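## Task

Look at the lot number printed on the shelf edge beneath each foam block. Any foam block whose lot number occurs two or more times anywhere in the storeroom must end up on the desk, lying wholly over the desktop with nothing drooping over an edge. Every other foam block stays on the shelf it started on. The robot must not topple or be left leaning, or the task fails.

## Robot and tools

ROBOT. TidyBot++: a wheeled base (0.54 m long, 0.50 m wide, 0.38 m high) carrying one seven-joint arm with a two-finger gripper. There is only one arm, so every arm argument refers to it. The shoulder sits 0.12 m ahead of the base centre, 0.68 m up. Segments: upper arm 0.42 m, forearm 0.31 m, hand 0.31 m. Cameras: base_camera (fixed on the base) and wrist_camera (looks along the hand). The arm starts folded, hand pointing down, sticking out up to 0.08 m past the base front. A downward-pointing hand can reach about 0.94 m above the floor only close to the base, lower farther out.

FRAMES. Base frame: metres, origin on the floor under the base centre, x forward, y left, z up. Odometry frame: the base frame as it was when the scene began; base_odometry reports x, y and heading (rad, left positive, -3.142 to 3.142) in it, counted from wheel turns, so slip shows as travel and drift of a few cm builds up. base_tilt gives lean in degrees (forward and right positive).

move: one action plus optional "cameras" and "blocking". Action keys:
- base: object of offsets relative to where the base is when the command starts, along its current axes. translate_m (forward +, -2 to 2 m), strafe_m (left +, -2 to 2 m), rotate_rad (counter-clockwise from above +, -6.3 to 6.3 rad). Combined translate/strafe drive straight to that point.
- joints: absolute targets by name, in rad: joint_1_rad (any angle; positive turns the arm clockwise from above, opposite to heading), joint_2_rad (shoulder, -2.249 to 2.249, 0 = upper arm vertical, + leans forward), joint_3_rad (any angle), joint_4_rad (elbow, -2.579 to 2.579, 0 straight), joint_5_rad (any angle), joint_6_rad (wrist, -2.099 to 2.099), joint_7_rad (any angle; at 1.57 with hand down, fingers open left/right), plus gripper_pos 0 (open, about 85 mm gap) to 1 (closed). Unlimited joints go the short way round; send steps under half a turn.
- target: one list of seven numbers, an absolute hand pose in the base frame: x, y, z (m) then quaternion qw, qx, qy, qz, the same form hand_pose prints. The hand point is midway between the finger pads; its z axis runs along the fingers, y is the closing direction. With target, joints may hold only gripper_pos.
- speeds: per-action top speed caps: translate_m and strafe_m 0.05 to 0.5 m/s (give only one when both are driven), rotate_rad 0.1 to 1.57 rad/s.
cameras: list of "base_camera", "wrist_camera" or "all"; [] for none. blocking: true/omitted waits for rest; false returns in about 0.5 s while motion continues. A move with no action just reports state. Unknown keys make a call invalid; out-of-range values get it refused, and then the rest of that reply's motion calls are skipped.

wait(seconds 0 to 10, cameras): lets time pass, returns state; ends early once moves settle. stop(cameras): brakes everything still moving. zoom_image(camera, region [x0,y0,x1,y1] in pixels from top-left, at most 504 by 504): enlarges part of that camera's newest image, useful for reading lot numbers. read_manual(section "licences"): URDF licence text only. finished_scene(scene): ends the current scene irreversibly; make it the last call in the reply.

RESULTS. hand_pose: actual hand pose; hand_target: where joint targets would put it (send this back to hold still while loaded). joint_positions, motor_effort (% of max, bracket = peak), motor temperatures. Status words: done, moving, off_target (rested away from target, may still push), stopped, not_followed (check withheld targets; "joint command not followed", "pose unreachable", with a cause for self-collision), contact_stop and time_out (unplanned stops that cancel later calls), torque_fault, limit_stop_at_motor_heat. "ARM HIT" flags a hard collision with the base or itself. on_its_own lists unrequested robot behaviour. gripper off_target at a partial reading means something is held.

PRACTICAL NOTES. Hand targets usually land within about 3 cm; correct by adding (wanted - measured) to the last target. Poses low and forward near the base, or out of reach, behave badly (wandering up to 10 s, arm driven into the base). The arm does not avoid obstacles and keeps pushing. It sags under load; correct rather than re-sending current readings. Closed fingertips reach about 20 mm past the hand point. A held object landing on a surface barely changes hand_pose.

AVOID. Dropping or flinging items, releasing while moving, slamming into shelves, desk or walls, hard squeezing of something still resting, pulling or twisting the gripper. Do not drive or turn the base while the arm is caught on furniture, and do not swing a stretched arm sideways or reach far over nearby furniture from the folded pose: the robot can tip. Back away to right a lean. Watch temperatures: at 60 °C a MOTOR HOT warning appears, at 75 °C the arm goes limp for 30 s or more. Torque faults freeze the arm for 10 s.

Each tool is called after ">>>" by a JSON object that holds its "op" and its "data", one argument or row to a line.

## Session

>>> {"op": "move", "data": {
  "joints": {"joint_2_rad": -0.7, "joint_4_rad": -2.51, "joint_6_rad": 0.15}
}}

>>> {"op": "move", "data": {
  "joints": {"joint_1_rad": 1.2},
  "cameras": ["wrist_camera"]
}}

>>> {"op": "move", "data": {
  "joints": {"joint_1_rad": 2.5},
  "cameras": ["wrist_camera"]
}}

>>> {"op": "move", "data": {
  "joints": {"joint_1_rad": 3.8},
  "cameras": ["wrist_camera"]
}}

>>> {"op": "move", "data": {
  "joints": {"joint_1_rad": 5.1},
  "cameras": ["wrist_camera"]
}}

Scene clock: 2.00 s.
Motor temperatures (°C): [38 35 30 37 40 37 42]
move: done
base_odometry: x=+0.000 y=+0.000 heading=+0.000
base_tilt: forward=-0.3 right=+0.6
base_status: not commanded
joint_positions: joint_1_rad=-0.038 joint_2_rad=-0.689 joint_3_rad=+3.113 joint_4_rad=-2.517 joint_5_rad=-0.004 joint_6_rad=+0.091 joint_7_rad=+1.592 gripper_pos=+0.000
joint_status: all done
motor_effort: joint_1_rad=+0(1) joint_2_rad=+2(4) joint_3_rad=+1(1) joint_4_rad=+22(23) joint_5_rad=+1(1) joint_6_rad=+9(9) joint_7_rad=+0(1)
hand_pose: x=+0.4614 y=+0.0255 z=+0.8745 quat_wxyz=(-0.007, +0.763, +0.035, +0.646) (m; base frame)
hand_target: x=+0.4623 y=+0.0260 z=+0.9011 quat_wxyz=(-0.008, +0.737, +0.034, +0.675) (m; base frame)
hand_status: not commanded
pictures: base_camera, wrist_camera
Images, in order (width x height): base_camera 644x364, wrist_camera 644x476.

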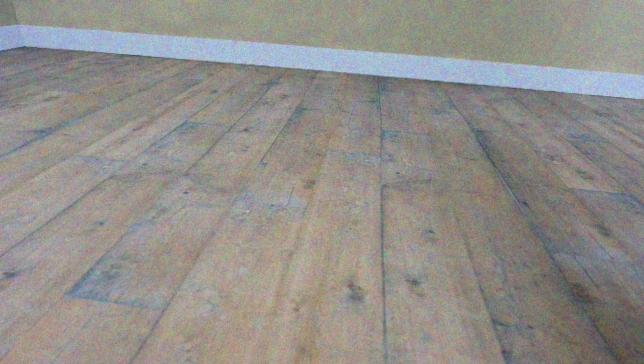

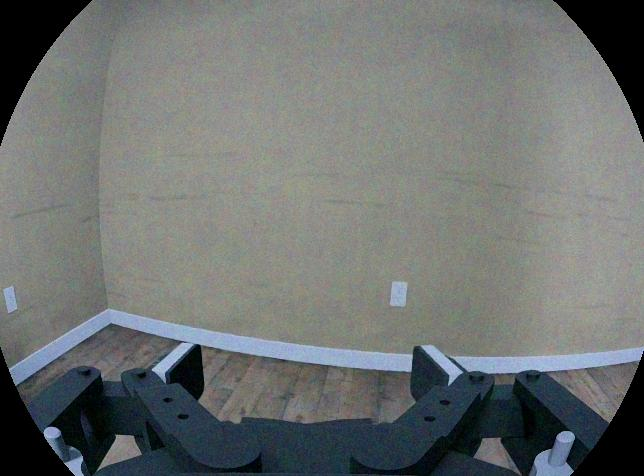

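Scene clock: 4.50 s.
Motor temperatures (°C): [38 35 30 37 40 37 42]
move: done
base_odometry: x=+0.000 y=+0.000 heading=+0.000
base_tilt: forward=-0.4 right=+0.6
base_status: not commanded
joint_positions: joint_1_rad=+1.181 joint_2_rad=-0.689 joint_3_rad=+3.113 joint_4_rad=-2.517 joint_5_rad=-0.004 joint_6_rad=+0.094 joint_7_rad=+1.592 gripper_pos=+0.000
joint_status: all done
motor_effort: joint_1_rad=+0(2) joint_2_rad=+2(3) joint_3_rad=+1(1) joint_4_rad=+21(23) joint_5_rad=+0(1) joint_6_rad=+9(9) joint_7_rad=+0(1)
hand_pose: x=+0.2608 y=-0.3129 z=+0.8754 quat_wxyz=(+0.365, +0.645, -0.407, +0.534) (m; base frame)
hand_target: x=+0.2556 y=-0.3160 z=+0.9011 quat_wxyz=(+0.385, +0.620, -0.400, +0.554) (m; base frame)
hand_status: not commanded
pictures: wrist_camera
Images, in order (width x height): wrist_camera 644x476.

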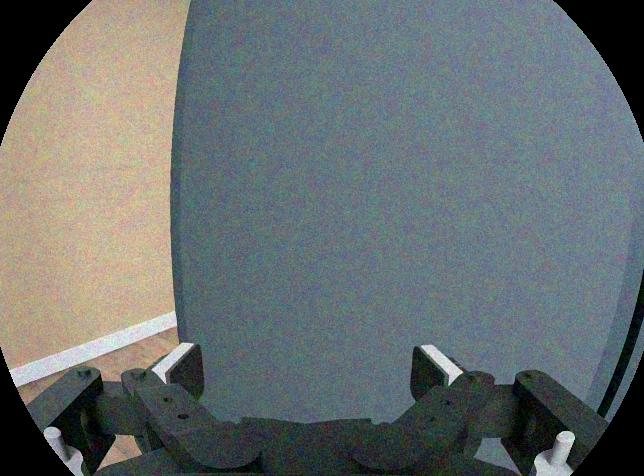

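Scene clock: 7.07 s.
Motor temperatures (°C): [38 35 30 37 40 37 42]
move: done
base_odometry: x=+0.000 y=+0.000 heading=+0.000
base_tilt: forward=-0.3 right=+0.6
base_status: not commanded
joint_positions: joint_1_rad=+2.481 joint_2_rad=-0.689 joint_3_rad=+3.113 joint_4_rad=-2.517 joint_5_rad=-0.004 joint_6_rad=+0.095 joint_7_rad=+1.592 gripper_pos=+0.000
joint_status: all done
motor_effort: joint_1_rad=+0(2) joint_2_rad=+3(3) joint_3_rad=+1(1) joint_4_rad=+22(23) joint_5_rad=+1(1) joint_6_rad=+9(9) joint_7_rad=+0(1)
hand_pose: x=-0.1445 y=-0.2204 z=+0.8755 quat_wxyz=(+0.614, +0.267, -0.714, +0.205) (m; base frame)
hand_target: x=-0.1489 y=-0.2161 z=+0.9011 quat_wxyz=(+0.642, +0.252, -0.694, +0.208) (m; base frame)
hand_status: not commanded
pictures: wrist_camera
Images, in order (width x height): wrist_camera 644x476.

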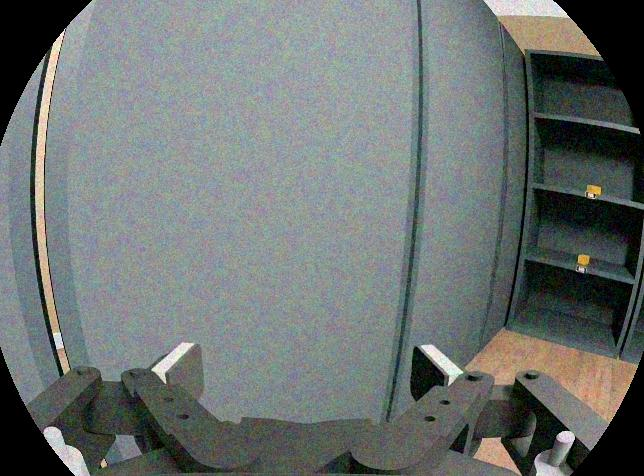

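Scene clock: 9.63 s.
Motor temperatures (°C): [38 35 30 37 40 37 42]
move: done
base_odometry: x=+0.000 y=+0.000 heading=+0.000
base_tilt: forward=-0.3 right=+0.6
base_status: not commanded
joint_positions: joint_1_rad=+3.781 joint_2_rad=-0.689 joint_3_rad=+3.113 joint_4_rad=-2.517 joint_5_rad=-0.004 joint_6_rad=+0.095 joint_7_rad=+1.592 gripper_pos=+0.000
joint_status: all done
motor_effort: joint_1_rad=+0(2) joint_2_rad=+2(3) joint_3_rad=+1(2) joint_4_rad=+22(23) joint_5_rad=+1(1) joint_6_rad=+9(9) joint_7_rad=+0(1)
hand_pose: x=-0.1638 y=+0.1950 z=+0.8756 quat_wxyz=(+0.613, -0.220, -0.730, -0.209) (m; base frame)
hand_target: x=-0.1609 y=+0.2003 z=+0.9011 quat_wxyz=(+0.637, -0.219, -0.705, -0.223) (m; base frame)
hand_status: not commanded
pictures: wrist_camera
Images, in order (width x height): wrist_camera 644x476.

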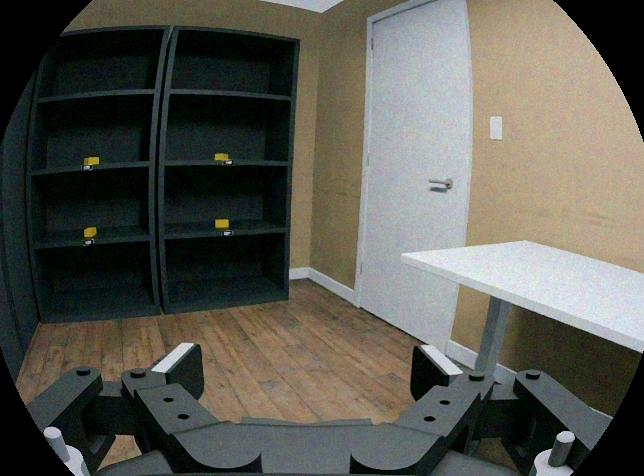

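Scene clock: 12.20 s.
Motor temperatures (°C): [38 35 30 37 40 37 42]
move: done
base_odometry: x=+0.000 y=+0.000 heading=+0.000
base_tilt: forward=-0.4 right=+0.6
base_status: not commanded
joint_positions: joint_1_rad=+5.081 joint_2_rad=-0.689 joint_3_rad=+3.113 joint_4_rad=-2.517 joint_5_rad=-0.004 joint_6_rad=+0.095 joint_7_rad=+1.592 gripper_pos=+0.000
joint_status: all done
motor_effort: joint_1_rad=-1(2) joint_2_rad=+2(3) joint_3_rad=+1(2) joint_4_rad=+22(23) joint_5_rad=+1(1) joint_6_rad=+8(9) joint_7_rad=+0(1)
hand_pose: x=+0.2312 y=+0.3247 z=+0.8756 quat_wxyz=(+0.362, -0.617, -0.448, -0.537) (m; base frame)
hand_target: x=+0.2372 y=+0.3233 z=+0.9011 quat_wxyz=(+0.372, -0.601, -0.428, -0.563) (m; base frame)
hand_status: not commanded
pictures: wrist_camera
Images, in order (width x height): wrist_camera 644x476.

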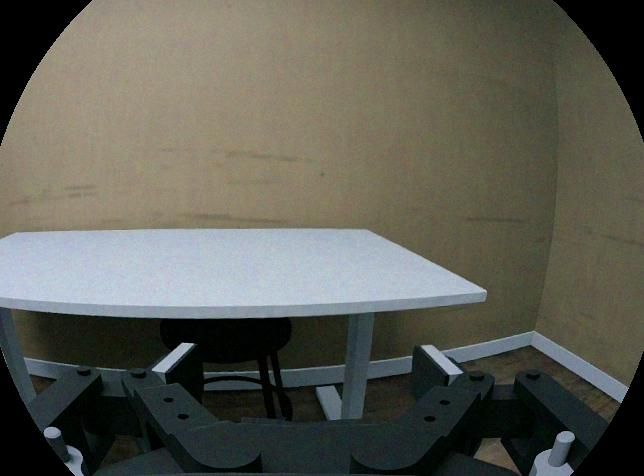

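>>> {"op": "move", "data": {
  "base": {"translate_m": -1.34, "strafe_m": 0.18, "rotate_rad": 2.95},
  "joints": {"joint_1_rad": 6.32, "joint_6_rad": -0.02}
}}

>>> {"op": "zoom_image", "data": {
  "camera": "wrist_camera",
  "region": [0, 80, 320, 280]
}}

>>> {"op": "zoom_image", "data": {
  "camera": "wrist_camera",
  "region": [322, 80, 642, 280]
}}

Scene clock: 18.33 s.
Motor temperatures (°C): [38 35 30 37 40 37 42]
move: done
base_odometry: x=-1.340 y=+0.180 heading=+2.951
base_tilt: forward=-0.3 right=+0.6
base_status: done
joint_positions: joint_1_rad=+6.302 joint_2_rad=-0.691 joint_3_rad=+3.113 joint_4_rad=-2.517 joint_5_rad=-0.004 joint_6_rad=+0.027 joint_7_rad=+1.592 gripper_pos=+0.000
joint_status: all done
motor_effort: joint_1_rad=+0(2) joint_2_rad=+3(4) joint_3_rad=+1(2) joint_4_rad=+21(23) joint_5_rad=+0(1) joint_6_rad=+9(10) joint_7_rad=+0(1)
hand_pose: x=+0.4580 y=+0.0056 z=+0.8557 quat_wxyz=(-0.011, -0.783, -0.013, -0.622) (m; base frame)
hand_target: x=+0.4541 y=-0.0004 z=+0.8490 quat_wxyz=(-0.017, -0.793, -0.006, -0.609) (m; base frame)
hand_status: not commanded
pictures: base_camera, wrist_camera
Images, in order (width x height): base_camera 644x364, wrist_camera 644x476.

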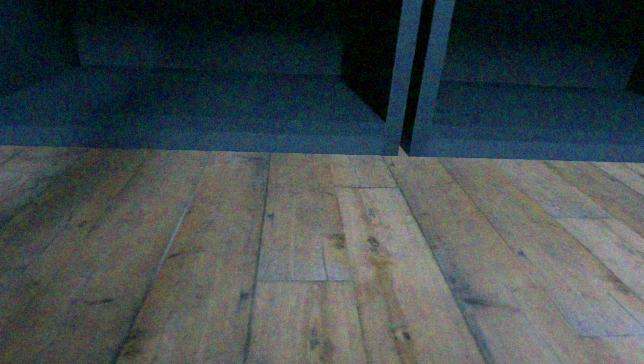

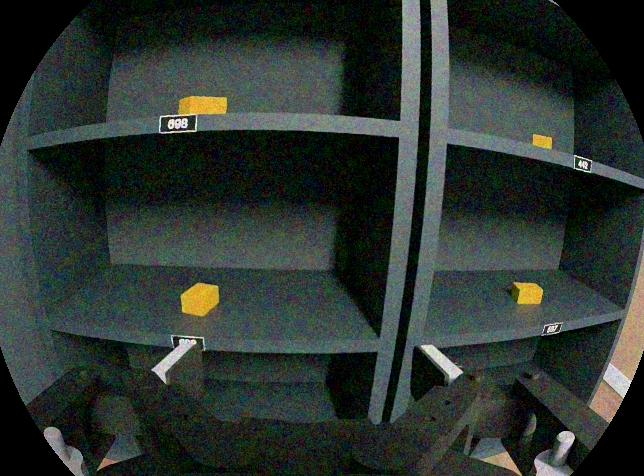

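Scaled by 1.575.

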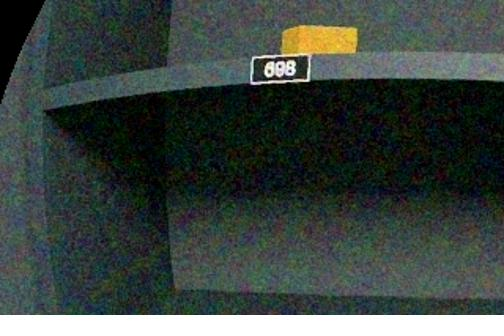

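Scaled by 1.575.

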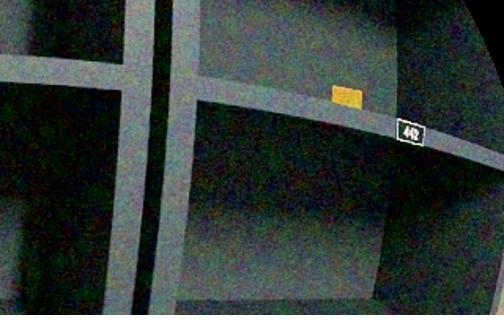

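>>> {"op": "zoom_image", "data": {
  "camera": "wrist_camera",
  "region": [150, 100, 220, 140]
}}

>>> {"op": "zoom_image", "data": {
  "camera": "wrist_camera",
  "region": [560, 145, 610, 180]
}}

>>> {"op": "zoom_image", "data": {
  "camera": "wrist_camera",
  "region": [530, 310, 580, 345]
}}

>>> {"op": "move", "data": {
  "base": {"strafe_m": 0.25, "rotate_rad": -0.047},
  "joints": {"joint_6_rad": -0.25},
  "cameras": ["wrist_camera"]
}}

>>> {"op": "zoom_image", "data": {
  "camera": "wrist_camera",
  "region": [120, 150, 440, 350]
}}

Scaled by 7.200.

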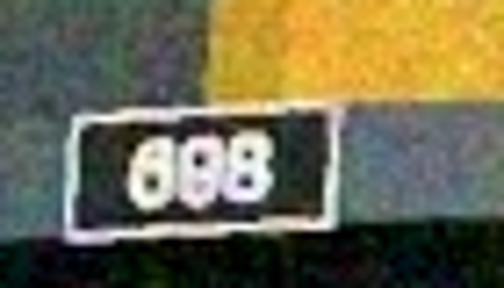

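Scaled by 10.080.

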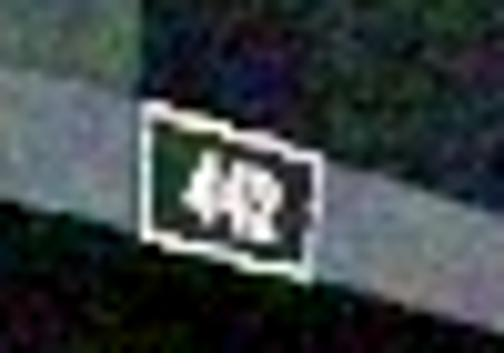

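Scaled by 10.080.

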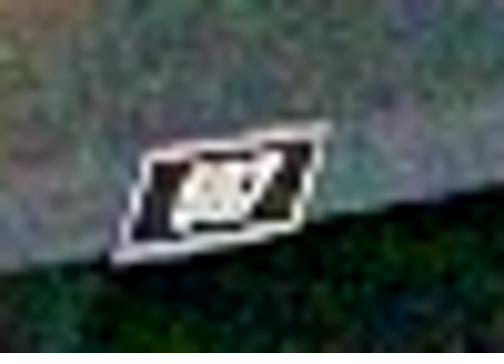

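Scene clock: 20.53 s.
Motor temperatures (°C): [38 35 30 37 40 37 42]
move: done
base_odometry: x=-1.388 y=-0.066 heading=+2.903
base_tilt: forward=-0.4 right=+0.6
base_status: done
joint_positions: joint_1_rad=+6.305 joint_2_rad=-0.691 joint_3_rad=+3.113 joint_4_rad=-2.511 joint_5_rad=-0.004 joint_6_rad=-0.219 joint_7_rad=+1.592 gripper_pos=+0.000
joint_status: all done
motor_effort: joint_1_rad=+0(1) joint_2_rad=+2(4) joint_3_rad=+1(3) joint_4_rad=+21(24) joint_5_rad=+1(1) joint_6_rad=+8(11) joint_7_rad=-1(1)
hand_pose: x=+0.4330 y=+0.0038 z=+0.7876 quat_wxyz=(-0.012, -0.852, -0.012, -0.523) (m; base frame)
hand_target: x=+0.4279 y=-0.0010 z=+0.7825 quat_wxyz=(-0.016, -0.857, -0.006, -0.515) (m; base frame)
hand_status: not commanded
pictures: wrist_camera
Images, in order (width x height): wrist_camera 644x476.

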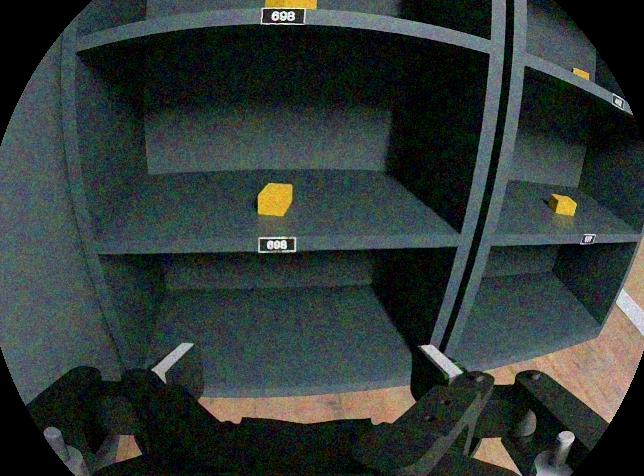

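Scaled by 1.575.

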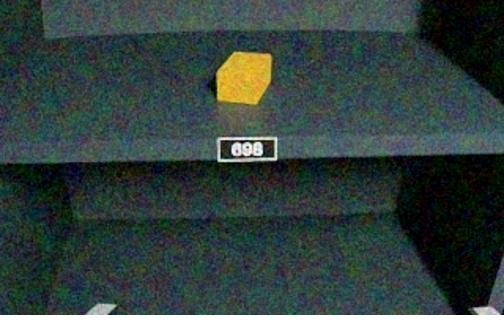

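>>> {"op": "zoom_image", "data": {
  "camera": "wrist_camera",
  "region": [245, 225, 315, 265]
}}

>>> {"op": "zoom_image", "data": {
  "camera": "wrist_camera",
  "region": [250, 0, 320, 40]
}}

>>> {"op": "zoom_image", "data": {
  "camera": "wrist_camera",
  "region": [240, 170, 310, 230]
}}

>>> {"op": "move", "data": {
  "base": {"strafe_m": -0.95},
  "joints": {"joint_6_rad": -0.12},
  "cameras": ["wrist_camera"]
}}

>>> {"op": "zoom_image", "data": {
  "camera": "wrist_camera",
  "region": [160, 20, 480, 320]
}}

Scaled by 7.200.

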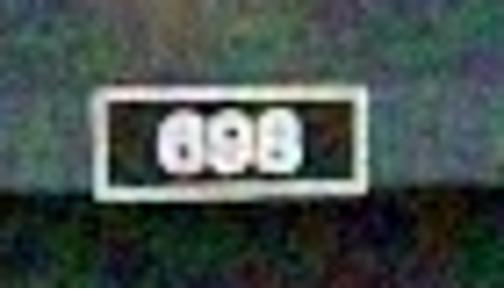

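Scaled by 7.200.

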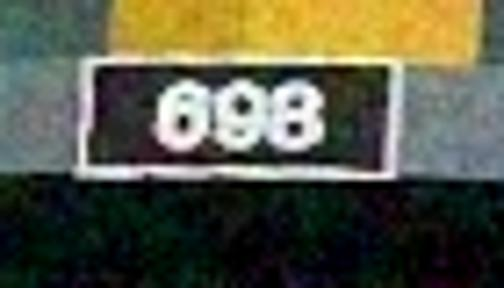

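Scaled by 7.200.

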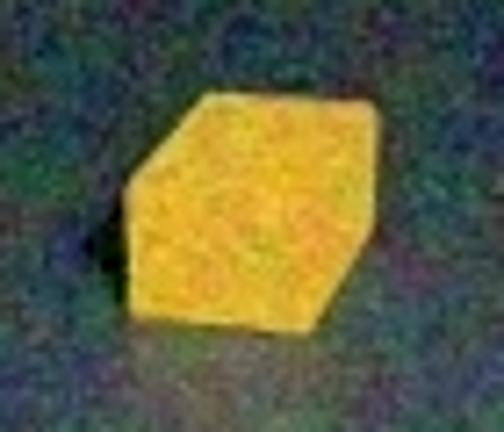

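Scene clock: 24.10 s.
Motor temperatures (°C): [38 35 30 37 40 37 42]
move: done
base_odometry: x=-1.163 y=+0.858 heading=+2.903
base_tilt: forward=-0.4 right=+0.6
base_status: done
joint_positions: joint_1_rad=+6.305 joint_2_rad=-0.693 joint_3_rad=+3.113 joint_4_rad=-2.508 joint_5_rad=-0.004 joint_6_rad=-0.127 joint_7_rad=+1.592 gripper_pos=+0.000
joint_status: all done
motor_effort: joint_1_rad=+0(1) joint_2_rad=+3(4) joint_3_rad=+1(2) joint_4_rad=+22(25) joint_5_rad=+1(1) joint_6_rad=+8(10) joint_7_rad=+0(1)
hand_pose: x=+0.4451 y=+0.0042 z=+0.8159 quat_wxyz=(-0.012, -0.826, -0.012, -0.564) (m; base frame)
hand_target: x=+0.4446 y=-0.0007 z=+0.8194 quat_wxyz=(-0.016, -0.822, -0.006, -0.569) (m; base frame)
hand_status: not commanded
pictures: wrist_camera
Images, in order (width x height): wrist_camera 644x476.

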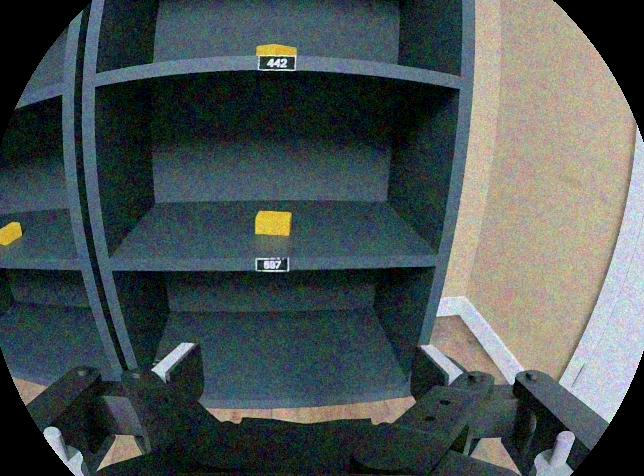

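Scaled by 1.575.

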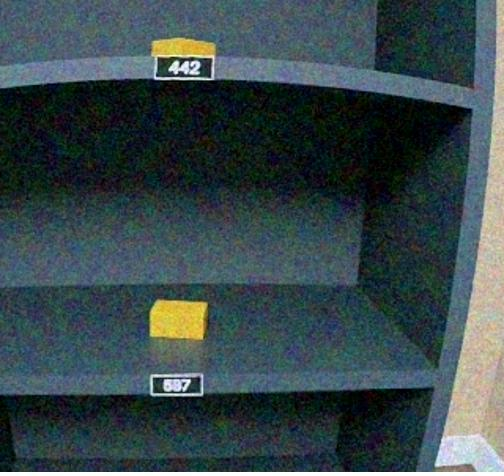

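>>> {"op": "zoom_image", "data": {
  "camera": "wrist_camera",
  "region": [245, 250, 300, 280]
}}

>>> {"op": "zoom_image", "data": {
  "camera": "wrist_camera",
  "region": [250, 45, 305, 75]
}}

>>> {"op": "zoom_image", "data": {
  "camera": "wrist_camera",
  "region": [240, 195, 310, 245]
}}

Scaled by 9.164.

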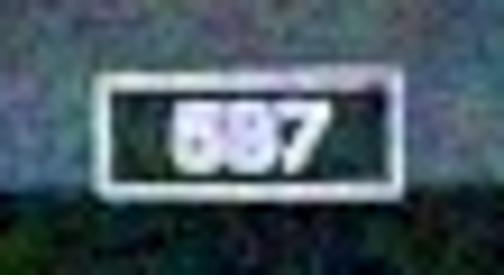

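Scaled by 9.164.

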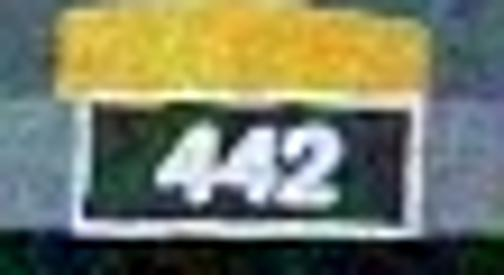

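Scaled by 7.200.

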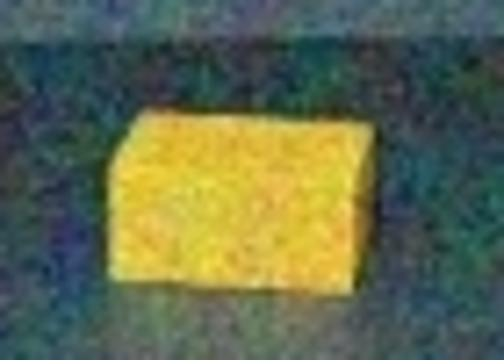

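>>> {"op": "move", "data": {
  "base": {"strafe_m": 0.6, "rotate_rad": 1.57},
  "cameras": []
}}

>>> {"op": "move", "data": {
  "base": {"strafe_m": 1.9},
  "joints": {"joint_1_rad": 5.9, "joint_6_rad": -0.3}
}}

Scene clock: 27.97 s.
Motor temperatures (°C): [38 35 30 37 40 37 42]
move: done
base_odometry: x=-1.305 y=+0.275 heading=-1.809
base_tilt: forward=-0.4 right=+0.6
base_status: done
joint_positions: joint_1_rad=+6.306 joint_2_rad=-0.693 joint_3_rad=+3.113 joint_4_rad=-2.508 joint_5_rad=-0.004 joint_6_rad=-0.127 joint_7_rad=+1.592 gripper_pos=+0.000
joint_status: not commanded
motor_effort: joint_1_rad=+0(1) joint_2_rad=+2(3) joint_3_rad=+1(2) joint_4_rad=+22(23) joint_5_rad=+1(1) joint_6_rad=+8(9) joint_7_rad=+0(1)
hand_pose: x=+0.4451 y=+0.0037 z=+0.8160 quat_wxyz=(-0.012, -0.826, -0.012, -0.564) (m; base frame)
hand_target: x=+0.4446 y=-0.0007 z=+0.8194 quat_wxyz=(-0.016, -0.822, -0.006, -0.569) (m; base frame)
hand_status: not commanded
pictures: none
No camera images: "cameras" was empty.

Scene clock: 33.03 s.
Motor temperatures (°C): [38 35 30 37 40 37 42]
move: done
base_odometry: x=+0.541 y=-0.174 heading=-1.810
base_tilt: forward=-0.4 right=+0.6
base_status: done
joint_positions: joint_1_rad=+5.918 joint_2_rad=-0.693 joint_3_rad=+3.113 joint_4_rad=-2.508 joint_5_rad=-0.004 joint_6_rad=-0.252 joint_7_rad=+1.592 gripper_pos=+0.000
joint_status: all done
motor_effort: joint_1_rad=+0(2) joint_2_rad=+2(3) joint_3_rad=+1(2) joint_4_rad=+21(23) joint_5_rad=+1(1) joint_6_rad=+8(9) joint_7_rad=+0(1)
hand_pose: x=+0.4046 y=+0.1201 z=+0.7808 quat_wxyz=(+0.087, -0.841, -0.177, -0.504) (m; base frame)
hand_target: x=+0.3945 y=+0.1219 z=+0.7690 quat_wxyz=(+0.088, -0.850, -0.187, -0.485) (m; base frame)
hand_status: not commanded
pictures: base_camera, wrist_camera
Images, in order (width x height): base_camera 644x364, wrist_camera 644x476.

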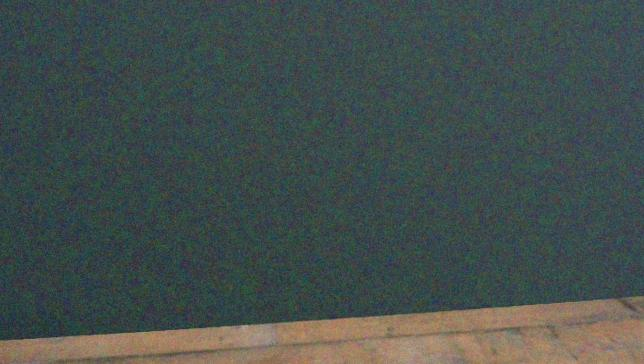

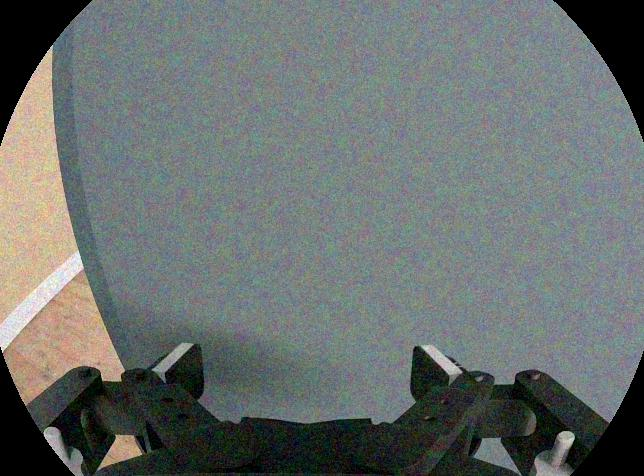

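>>> {"op": "move", "data": {
  "base": {"strafe_m": 0.9, "translate_m": -0.06, "rotate_rad": 0.06},
  "joints": {"joint_1_rad": 6.283, "joint_6_rad": -0.1}
}}

Scene clock: 36.80 s.
Motor temperatures (°C): [38 35 30 37 40 37 42]
move: done
base_odometry: x=+1.430 y=-0.329 heading=-1.749
base_tilt: forward=-0.4 right=+0.6
base_status: done
joint_positions: joint_1_rad=+6.265 joint_2_rad=-0.693 joint_3_rad=+3.113 joint_4_rad=-2.508 joint_5_rad=-0.004 joint_6_rad=-0.155 joint_7_rad=+1.592 gripper_pos=+0.000
joint_status: all done
motor_effort: joint_1_rad=+0(2) joint_2_rad=+3(4) joint_3_rad=+1(2) joint_4_rad=+22(23) joint_5_rad=+1(1) joint_6_rad=+8(9) joint_7_rad=+0(1)
hand_pose: x=+0.4414 y=+0.0167 z=+0.8078 quat_wxyz=(-0.001, -0.833, -0.029, -0.552) (m; base frame)
hand_target: x=+0.4465 y=+0.0115 z=+0.8252 quat_wxyz=(-0.006, -0.816, -0.021, -0.578) (m; base frame)
hand_status: not commanded
pictures: base_camera, wrist_camera
Images, in order (width x height): base_camera 644x364, wrist_camera 644x476.

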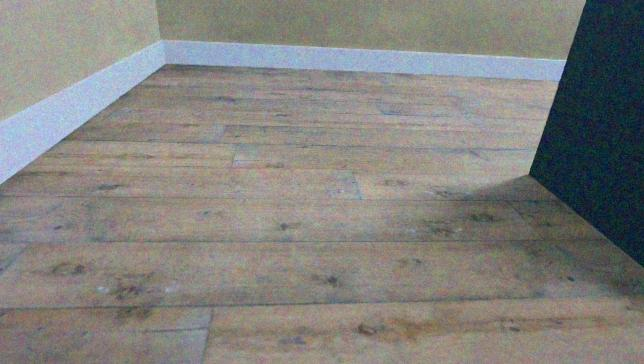

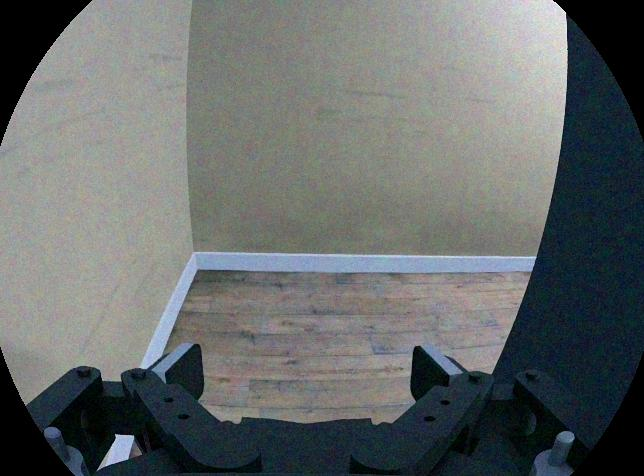

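>>> {"op": "move", "data": {
  "base": {"rotate_rad": -1.55, "strafe_m": 0.04},
  "joints": {"joint_1_rad": 4.71},
  "cameras": ["base_camera"]
}}

Scene clock: 40.27 s.
Motor temperatures (°C): [38 35 30 37 40 37 42]
move: done
base_odometry: x=+1.469 y=-0.336 heading=+2.985
base_tilt: forward=-0.4 right=+0.6
base_status: done
joint_positions: joint_1_rad=+4.729 joint_2_rad=-0.693 joint_3_rad=+3.113 joint_4_rad=-2.508 joint_5_rad=-0.004 joint_6_rad=-0.155 joint_7_rad=+1.592 gripper_pos=+0.000
joint_status: all done
motor_effort: joint_1_rad=-1(3) joint_2_rad=+2(4) joint_3_rad=+1(2) joint_4_rad=+22(22) joint_5_rad=+1(1) joint_6_rad=+8(9) joint_7_rad=+0(1)
hand_pose: x=+0.1133 y=+0.3228 z=+0.8080 quat_wxyz=(+0.383, -0.579, -0.599, -0.398) (m; base frame)
hand_target: x=+0.1068 y=+0.3275 z=+0.8252 quat_wxyz=(+0.405, -0.561, -0.593, -0.412) (m; base frame)
hand_status: not commanded
pictures: base_camera
Images, in order (width x height): base_camera 644x364.

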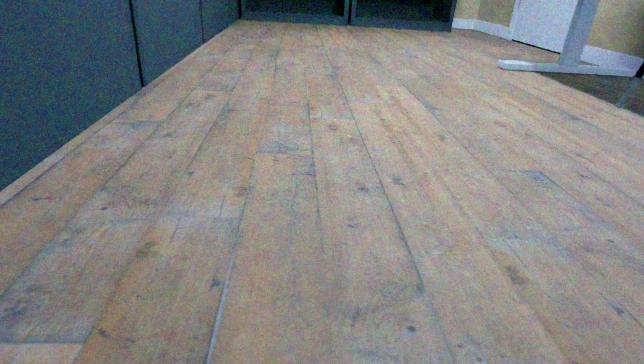

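>>> {"op": "move", "data": {
  "base": {"rotate_rad": 0.07, "strafe_m": 1.29}
}}

Scene clock: 45.63 s.
Motor temperatures (°C): [38 35 30 37 40 37 42]
move: done
base_odometry: x=+1.268 y=-1.611 heading=+3.055
base_tilt: forward=-0.3 right=+0.6
base_status: done
joint_positions: joint_1_rad=+4.724 joint_2_rad=-0.696 joint_3_rad=+3.113 joint_4_rad=-2.508 joint_5_rad=-0.004 joint_6_rad=-0.152 joint_7_rad=+1.592 gripper_pos=+0.000
joint_status: not commanded
motor_effort: joint_1_rad=-1(1) joint_2_rad=+1(6) joint_3_rad=+1(2) joint_4_rad=+22(23) joint_5_rad=+1(1) joint_6_rad=+8(9) joint_7_rad=+0(1)
hand_pose: x=+0.1119 y=+0.3226 z=+0.8097 quat_wxyz=(+0.386, -0.577, -0.600, -0.399) (m; base frame)
hand_target: x=+0.1068 y=+0.3275 z=+0.8252 quat_wxyz=(+0.405, -0.561, -0.593, -0.412) (m; base frame)
hand_status: not commanded
pictures: base_camera, wrist_camera
Images, in order (width x height): base_camera 644x364, wrist_camera 644x476.

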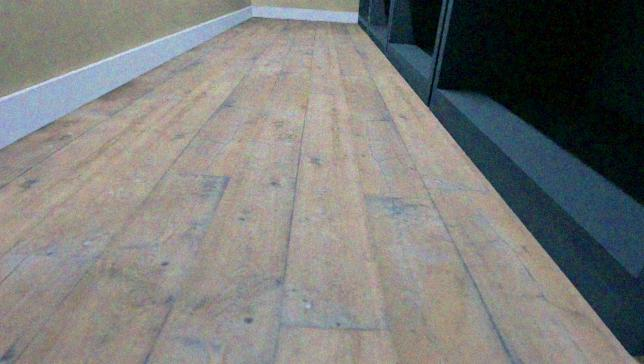

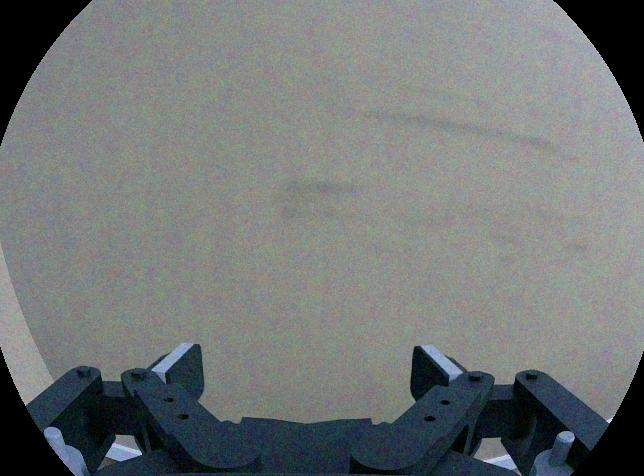

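>>> {"op": "move", "data": {
  "base": {"strafe_m": 0.17},
  "joints": {"joint_1_rad": 6.9, "joint_6_rad": 0.0}
}}

>>> {"op": "move", "data": {
  "joints": {"joint_1_rad": 7.6},
  "cameras": ["wrist_camera"]
}}

Scene clock: 49.20 s.
Motor temperatures (°C): [38 35 30 37 40 37 42]
move: done
base_odometry: x=+1.254 y=-1.780 heading=+3.055
base_tilt: forward=-0.4 right=+0.6
base_status: done
joint_positions: joint_1_rad=+6.881 joint_2_rad=-0.695 joint_3_rad=+3.113 joint_4_rad=-2.508 joint_5_rad=-0.004 joint_6_rad=-0.056 joint_7_rad=+1.592 gripper_pos=+0.000
joint_status: all done
motor_effort: joint_1_rad=+0(2) joint_2_rad=+2(5) joint_3_rad=+1(2) joint_4_rad=+21(23) joint_5_rad=+1(1) joint_6_rad=+9(10) joint_7_rad=+0(1)
hand_pose: x=+0.4005 y=-0.1779 z=+0.8376 quat_wxyz=(-0.180, -0.775, +0.217, -0.566) (m; base frame)
hand_target: x=+0.4003 y=-0.1848 z=+0.8551 quat_wxyz=(-0.193, -0.755, +0.219, -0.587) (m; base frame)
hand_status: not commanded
pictures: base_camera, wrist_camera
Images, in order (width x height): base_camera 644x364, wrist_camera 644x476.

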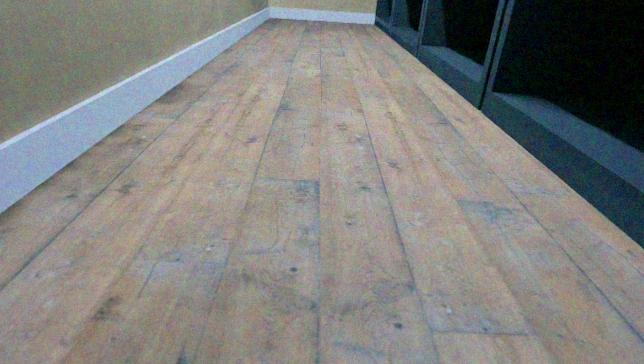

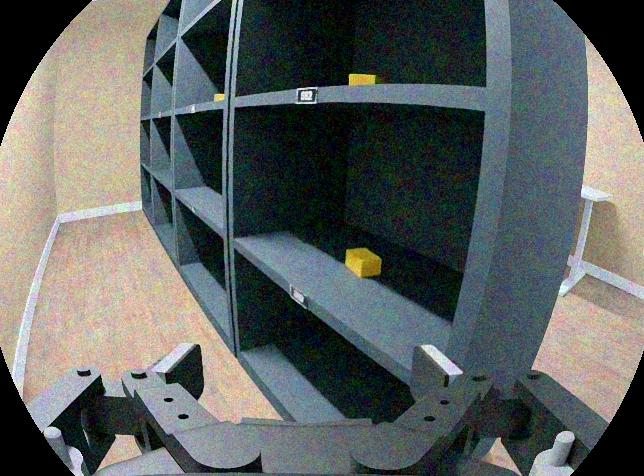

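Scene clock: 51.17 s.
Motor temperatures (°C): [38 35 30 37 40 37 42]
move: done
base_odometry: x=+1.254 y=-1.780 heading=+3.055
base_tilt: forward=-0.3 right=+0.6
base_status: not commanded
joint_positions: joint_1_rad=+7.581 joint_2_rad=-0.695 joint_3_rad=+3.113 joint_4_rad=-2.508 joint_5_rad=-0.004 joint_6_rad=-0.056 joint_7_rad=+1.592 gripper_pos=+0.000
joint_status: all done
motor_effort: joint_1_rad=+0(2) joint_2_rad=+3(3) joint_3_rad=+1(2) joint_4_rad=+21(22) joint_5_rad=+1(1) joint_6_rad=+9(9) joint_7_rad=+0(1)
hand_pose: x=+0.2197 y=-0.3174 z=+0.8379 quat_wxyz=(-0.364, -0.653, +0.469, -0.470) (m; base frame)
hand_target: x=+0.2151 y=-0.3226 z=+0.8551 quat_wxyz=(-0.382, -0.635, +0.464, -0.485) (m; base frame)
hand_status: not commanded
pictures: wrist_camera
Images, in order (width x height): wrist_camera 644x476.

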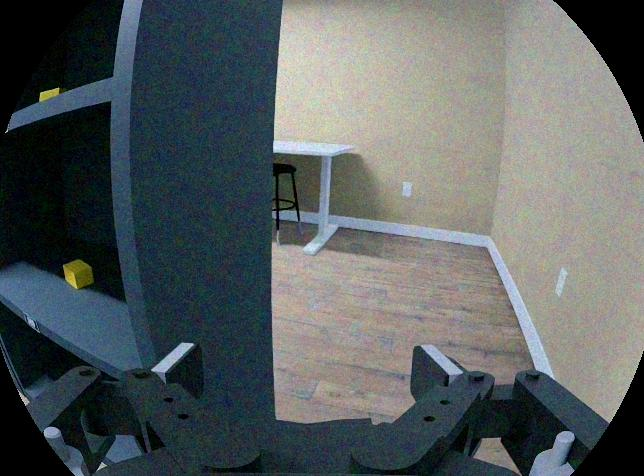

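>>> {"op": "move", "data": {
  "base": {"translate_m": 0.55},
  "joints": {"joint_1_rad": 7.4, "joint_6_rad": -0.1}
}}

>>> {"op": "zoom_image", "data": {
  "camera": "wrist_camera",
  "region": [160, 20, 480, 180]
}}

>>> {"op": "zoom_image", "data": {
  "camera": "wrist_camera",
  "region": [160, 200, 480, 360]
}}

Scene clock: 53.87 s.
Motor temperatures (°C): [38 35 30 37 40 37 42]
move: done
base_odometry: x=+0.706 y=-1.733 heading=+3.056
base_tilt: forward=-0.3 right=+0.6
base_status: done
joint_positions: joint_1_rad=+7.417 joint_2_rad=-0.695 joint_3_rad=+3.113 joint_4_rad=-2.508 joint_5_rad=-0.004 joint_6_rad=-0.062 joint_7_rad=+1.592 gripper_pos=+0.000
joint_status: all done
motor_effort: joint_1_rad=-1(2) joint_2_rad=+2(3) joint_3_rad=+1(2) joint_4_rad=+21(23) joint_5_rad=+1(1) joint_6_rad=+8(10) joint_7_rad=+0(1)
hand_pose: x=+0.2700 y=-0.2961 z=+0.8359 quat_wxyz=(-0.323, -0.691, +0.415, -0.496) (m; base frame)
hand_target: x=+0.2729 y=-0.2893 z=+0.8252 quat_wxyz=(-0.311, -0.703, +0.414, -0.487) (m; base frame)
hand_status: not commanded
pictures: base_camera, wrist_camera
Images, in order (width x height): base_camera 644x364, wrist_camera 644x476.

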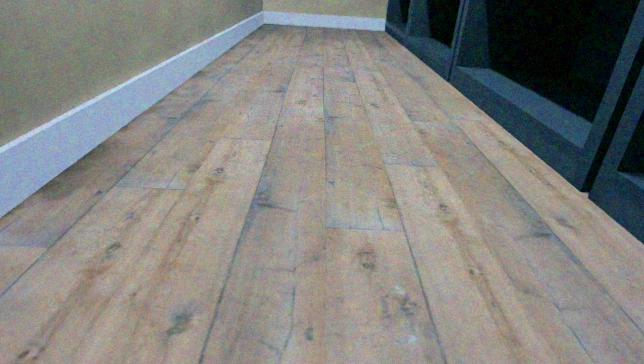

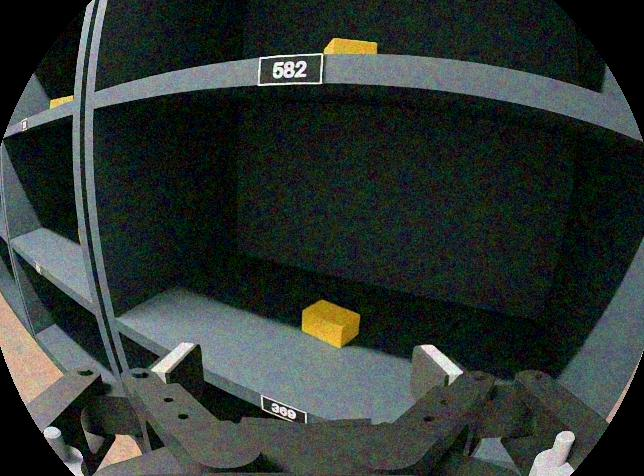

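Scaled by 1.575.

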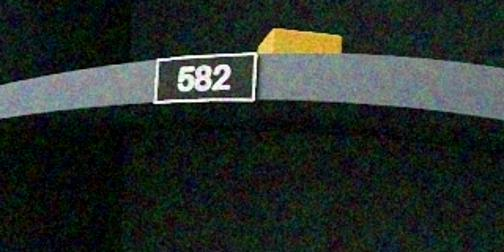

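Scaled by 1.575.

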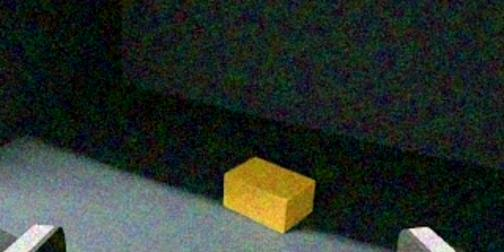

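>>> {"op": "zoom_image", "data": {
  "camera": "wrist_camera",
  "region": [250, 385, 320, 425]
}}

>>> {"op": "move", "data": {
  "base": {"translate_m": 0.93}
}}

>>> {"op": "zoom_image", "data": {
  "camera": "wrist_camera",
  "region": [160, 20, 480, 180]
}}

>>> {"op": "zoom_image", "data": {
  "camera": "wrist_camera",
  "region": [160, 280, 480, 440]
}}

>>> {"op": "move", "data": {
  "base": {"translate_m": 0.8}
}}

>>> {"op": "zoom_image", "data": {
  "camera": "wrist_camera",
  "region": [160, 20, 480, 180]
}}

>>> {"op": "zoom_image", "data": {
  "camera": "wrist_camera",
  "region": [160, 280, 480, 440]
}}

Scaled by 7.200.

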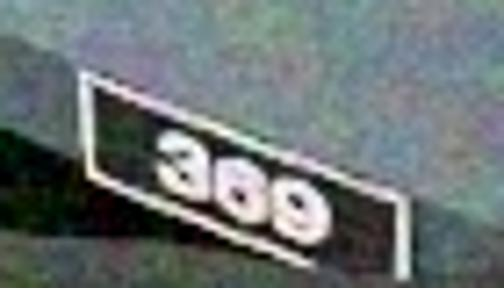

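Scene clock: 57.33 s.
Motor temperatures (°C): [38 35 30 37 40 37 42]
move: done
base_odometry: x=-0.221 y=-1.653 heading=+3.056
base_tilt: forward=-0.3 right=+0.6
base_status: done
joint_positions: joint_1_rad=+7.417 joint_2_rad=-0.695 joint_3_rad=+3.113 joint_4_rad=-2.508 joint_5_rad=-0.004 joint_6_rad=-0.062 joint_7_rad=+1.592 gripper_pos=+0.000
joint_status: not commanded
motor_effort: joint_1_rad=-1(1) joint_2_rad=+3(4) joint_3_rad=+1(2) joint_4_rad=+21(23) joint_5_rad=+1(1) joint_6_rad=+9(9) joint_7_rad=+0(1)
hand_pose: x=+0.2700 y=-0.2961 z=+0.8359 quat_wxyz=(-0.323, -0.691, +0.415, -0.496) (m; base frame)
hand_target: x=+0.2729 y=-0.2893 z=+0.8252 quat_wxyz=(-0.311, -0.703, +0.414, -0.487) (m; base frame)
hand_status: not commanded
pictures: base_camera, wrist_camera
Images, in order (width x height): base_camera 644x364, wrist_camera 644x476.

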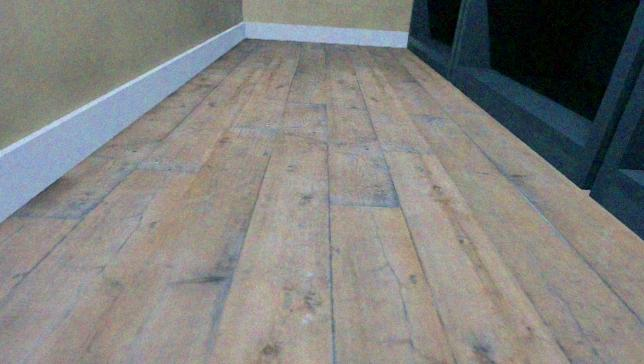

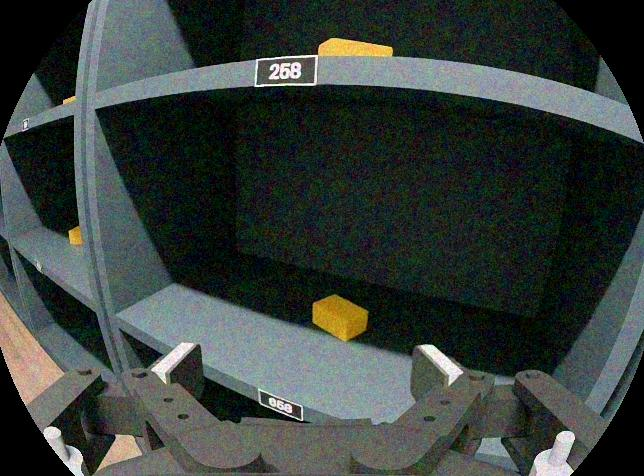

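Scaled by 1.575.

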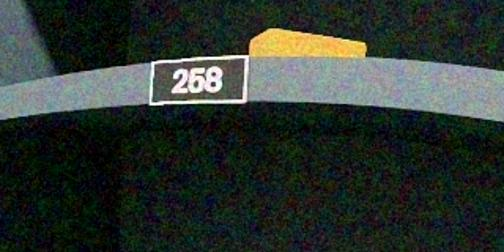

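Scaled by 1.575.

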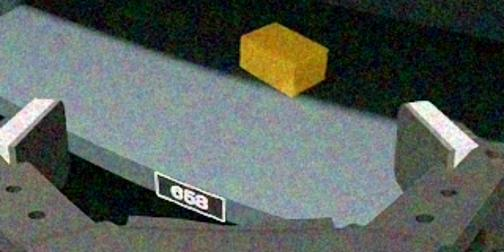

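Scene clock: 60.30 s.
Motor temperatures (°C): [38 35 30 37 40 37 42]
move: done
base_odometry: x=-1.018 y=-1.585 heading=+3.056
base_tilt: forward=-0.3 right=+0.6
base_status: done
joint_positions: joint_1_rad=+7.417 joint_2_rad=-0.695 joint_3_rad=+3.113 joint_4_rad=-2.508 joint_5_rad=-0.004 joint_6_rad=-0.062 joint_7_rad=+1.592 gripper_pos=+0.000
joint_status: not commanded
motor_effort: joint_1_rad=+0(1) joint_2_rad=+2(4) joint_3_rad=+1(2) joint_4_rad=+22(23) joint_5_rad=+1(1) joint_6_rad=+8(9) joint_7_rad=+0(1)
hand_pose: x=+0.2700 y=-0.2961 z=+0.8360 quat_wxyz=(-0.323, -0.691, +0.415, -0.496) (m; base frame)
hand_target: x=+0.2729 y=-0.2893 z=+0.8252 quat_wxyz=(-0.311, -0.703, +0.414, -0.487) (m; base frame)
hand_status: not commanded
pictures: base_camera, wrist_camera
Images, in order (width x height): base_camera 644x364, wrist_camera 644x476.

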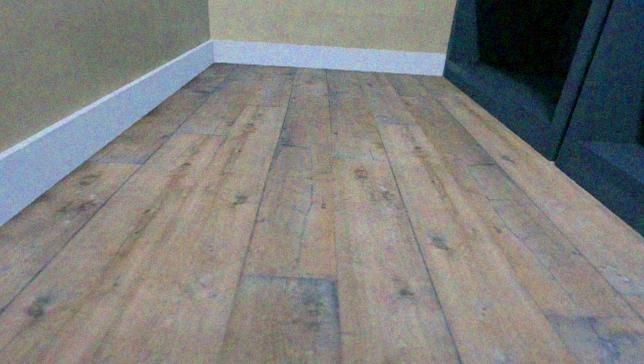

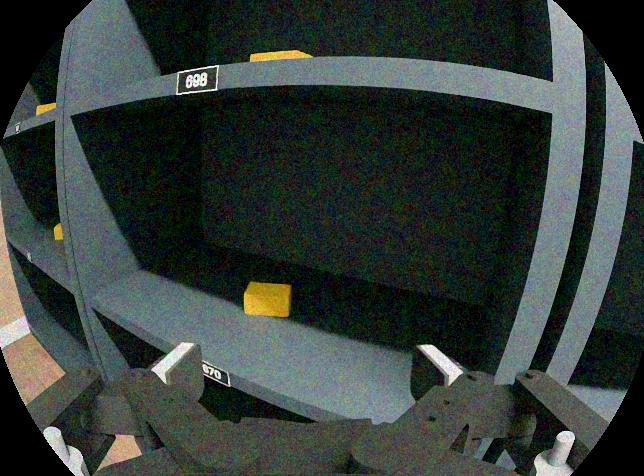

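Scaled by 1.575.

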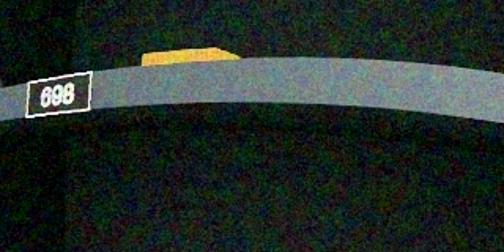

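Scaled by 1.575.

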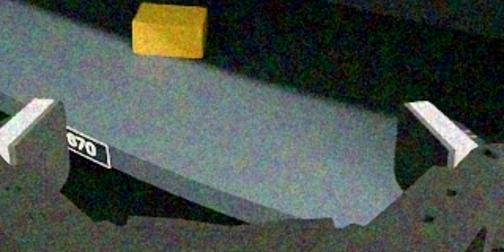

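>>> {"op": "zoom_image", "data": {
  "camera": "wrist_camera",
  "region": [170, 60, 230, 100]
}}

>>> {"op": "move", "data": {
  "base": {"translate_m": 0.85}
}}

>>> {"op": "zoom_image", "data": {
  "camera": "wrist_camera",
  "region": [160, 20, 480, 180]
}}

>>> {"op": "zoom_image", "data": {
  "camera": "wrist_camera",
  "region": [160, 280, 480, 440]
}}

Scaled by 8.400.

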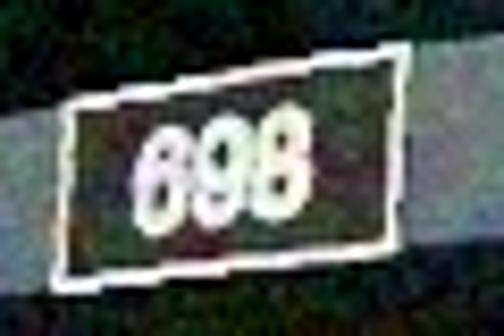

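Scene clock: 65.40 s.
Motor temperatures (°C): [38 35 30 37 40 37 42]
move: done
base_odometry: x=-1.865 y=-1.513 heading=+3.056
base_tilt: forward=-0.3 right=+0.6
base_status: done
joint_positions: joint_1_rad=+7.417 joint_2_rad=-0.696 joint_3_rad=+3.113 joint_4_rad=-2.508 joint_5_rad=-0.004 joint_6_rad=-0.062 joint_7_rad=+1.592 gripper_pos=+0.000
joint_status: not commanded
motor_effort: joint_1_rad=-1(1) joint_2_rad=+3(5) joint_3_rad=+1(2) joint_4_rad=+21(23) joint_5_rad=+1(1) joint_6_rad=+8(9) joint_7_rad=+0(1)
hand_pose: x=+0.2700 y=-0.2961 z=+0.8360 quat_wxyz=(-0.323, -0.691, +0.415, -0.496) (m; base frame)
hand_target: x=+0.2729 y=-0.2893 z=+0.8252 quat_wxyz=(-0.311, -0.703, +0.414, -0.487) (m; base frame)
hand_status: not commanded
pictures: base_camera, wrist_camera
Images, in order (width x height): base_camera 644x364, wrist_camera 644x476.

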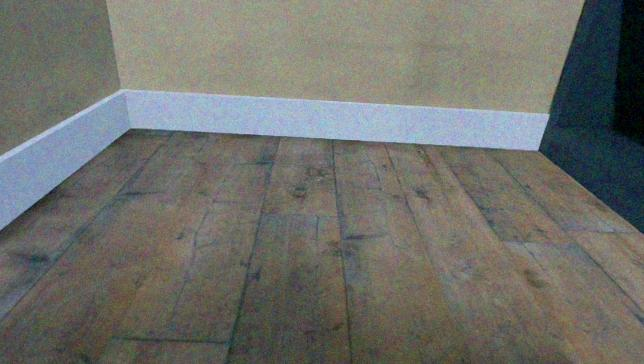

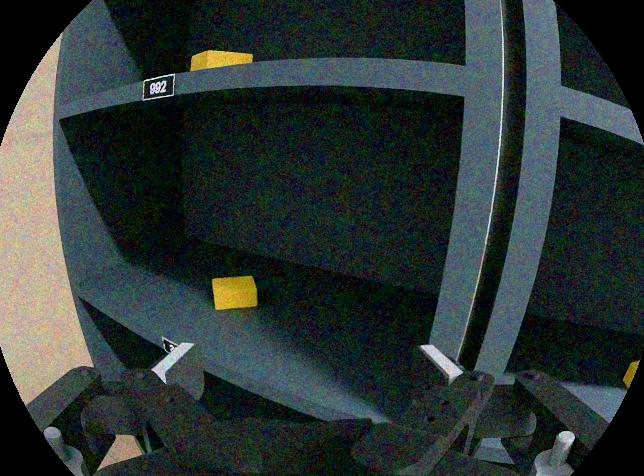

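Scaled by 1.575.

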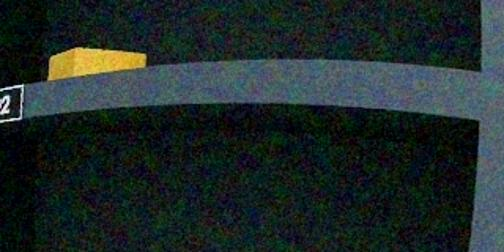

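Scaled by 1.575.

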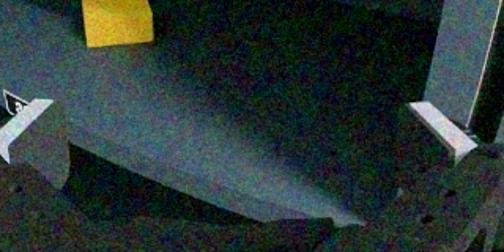

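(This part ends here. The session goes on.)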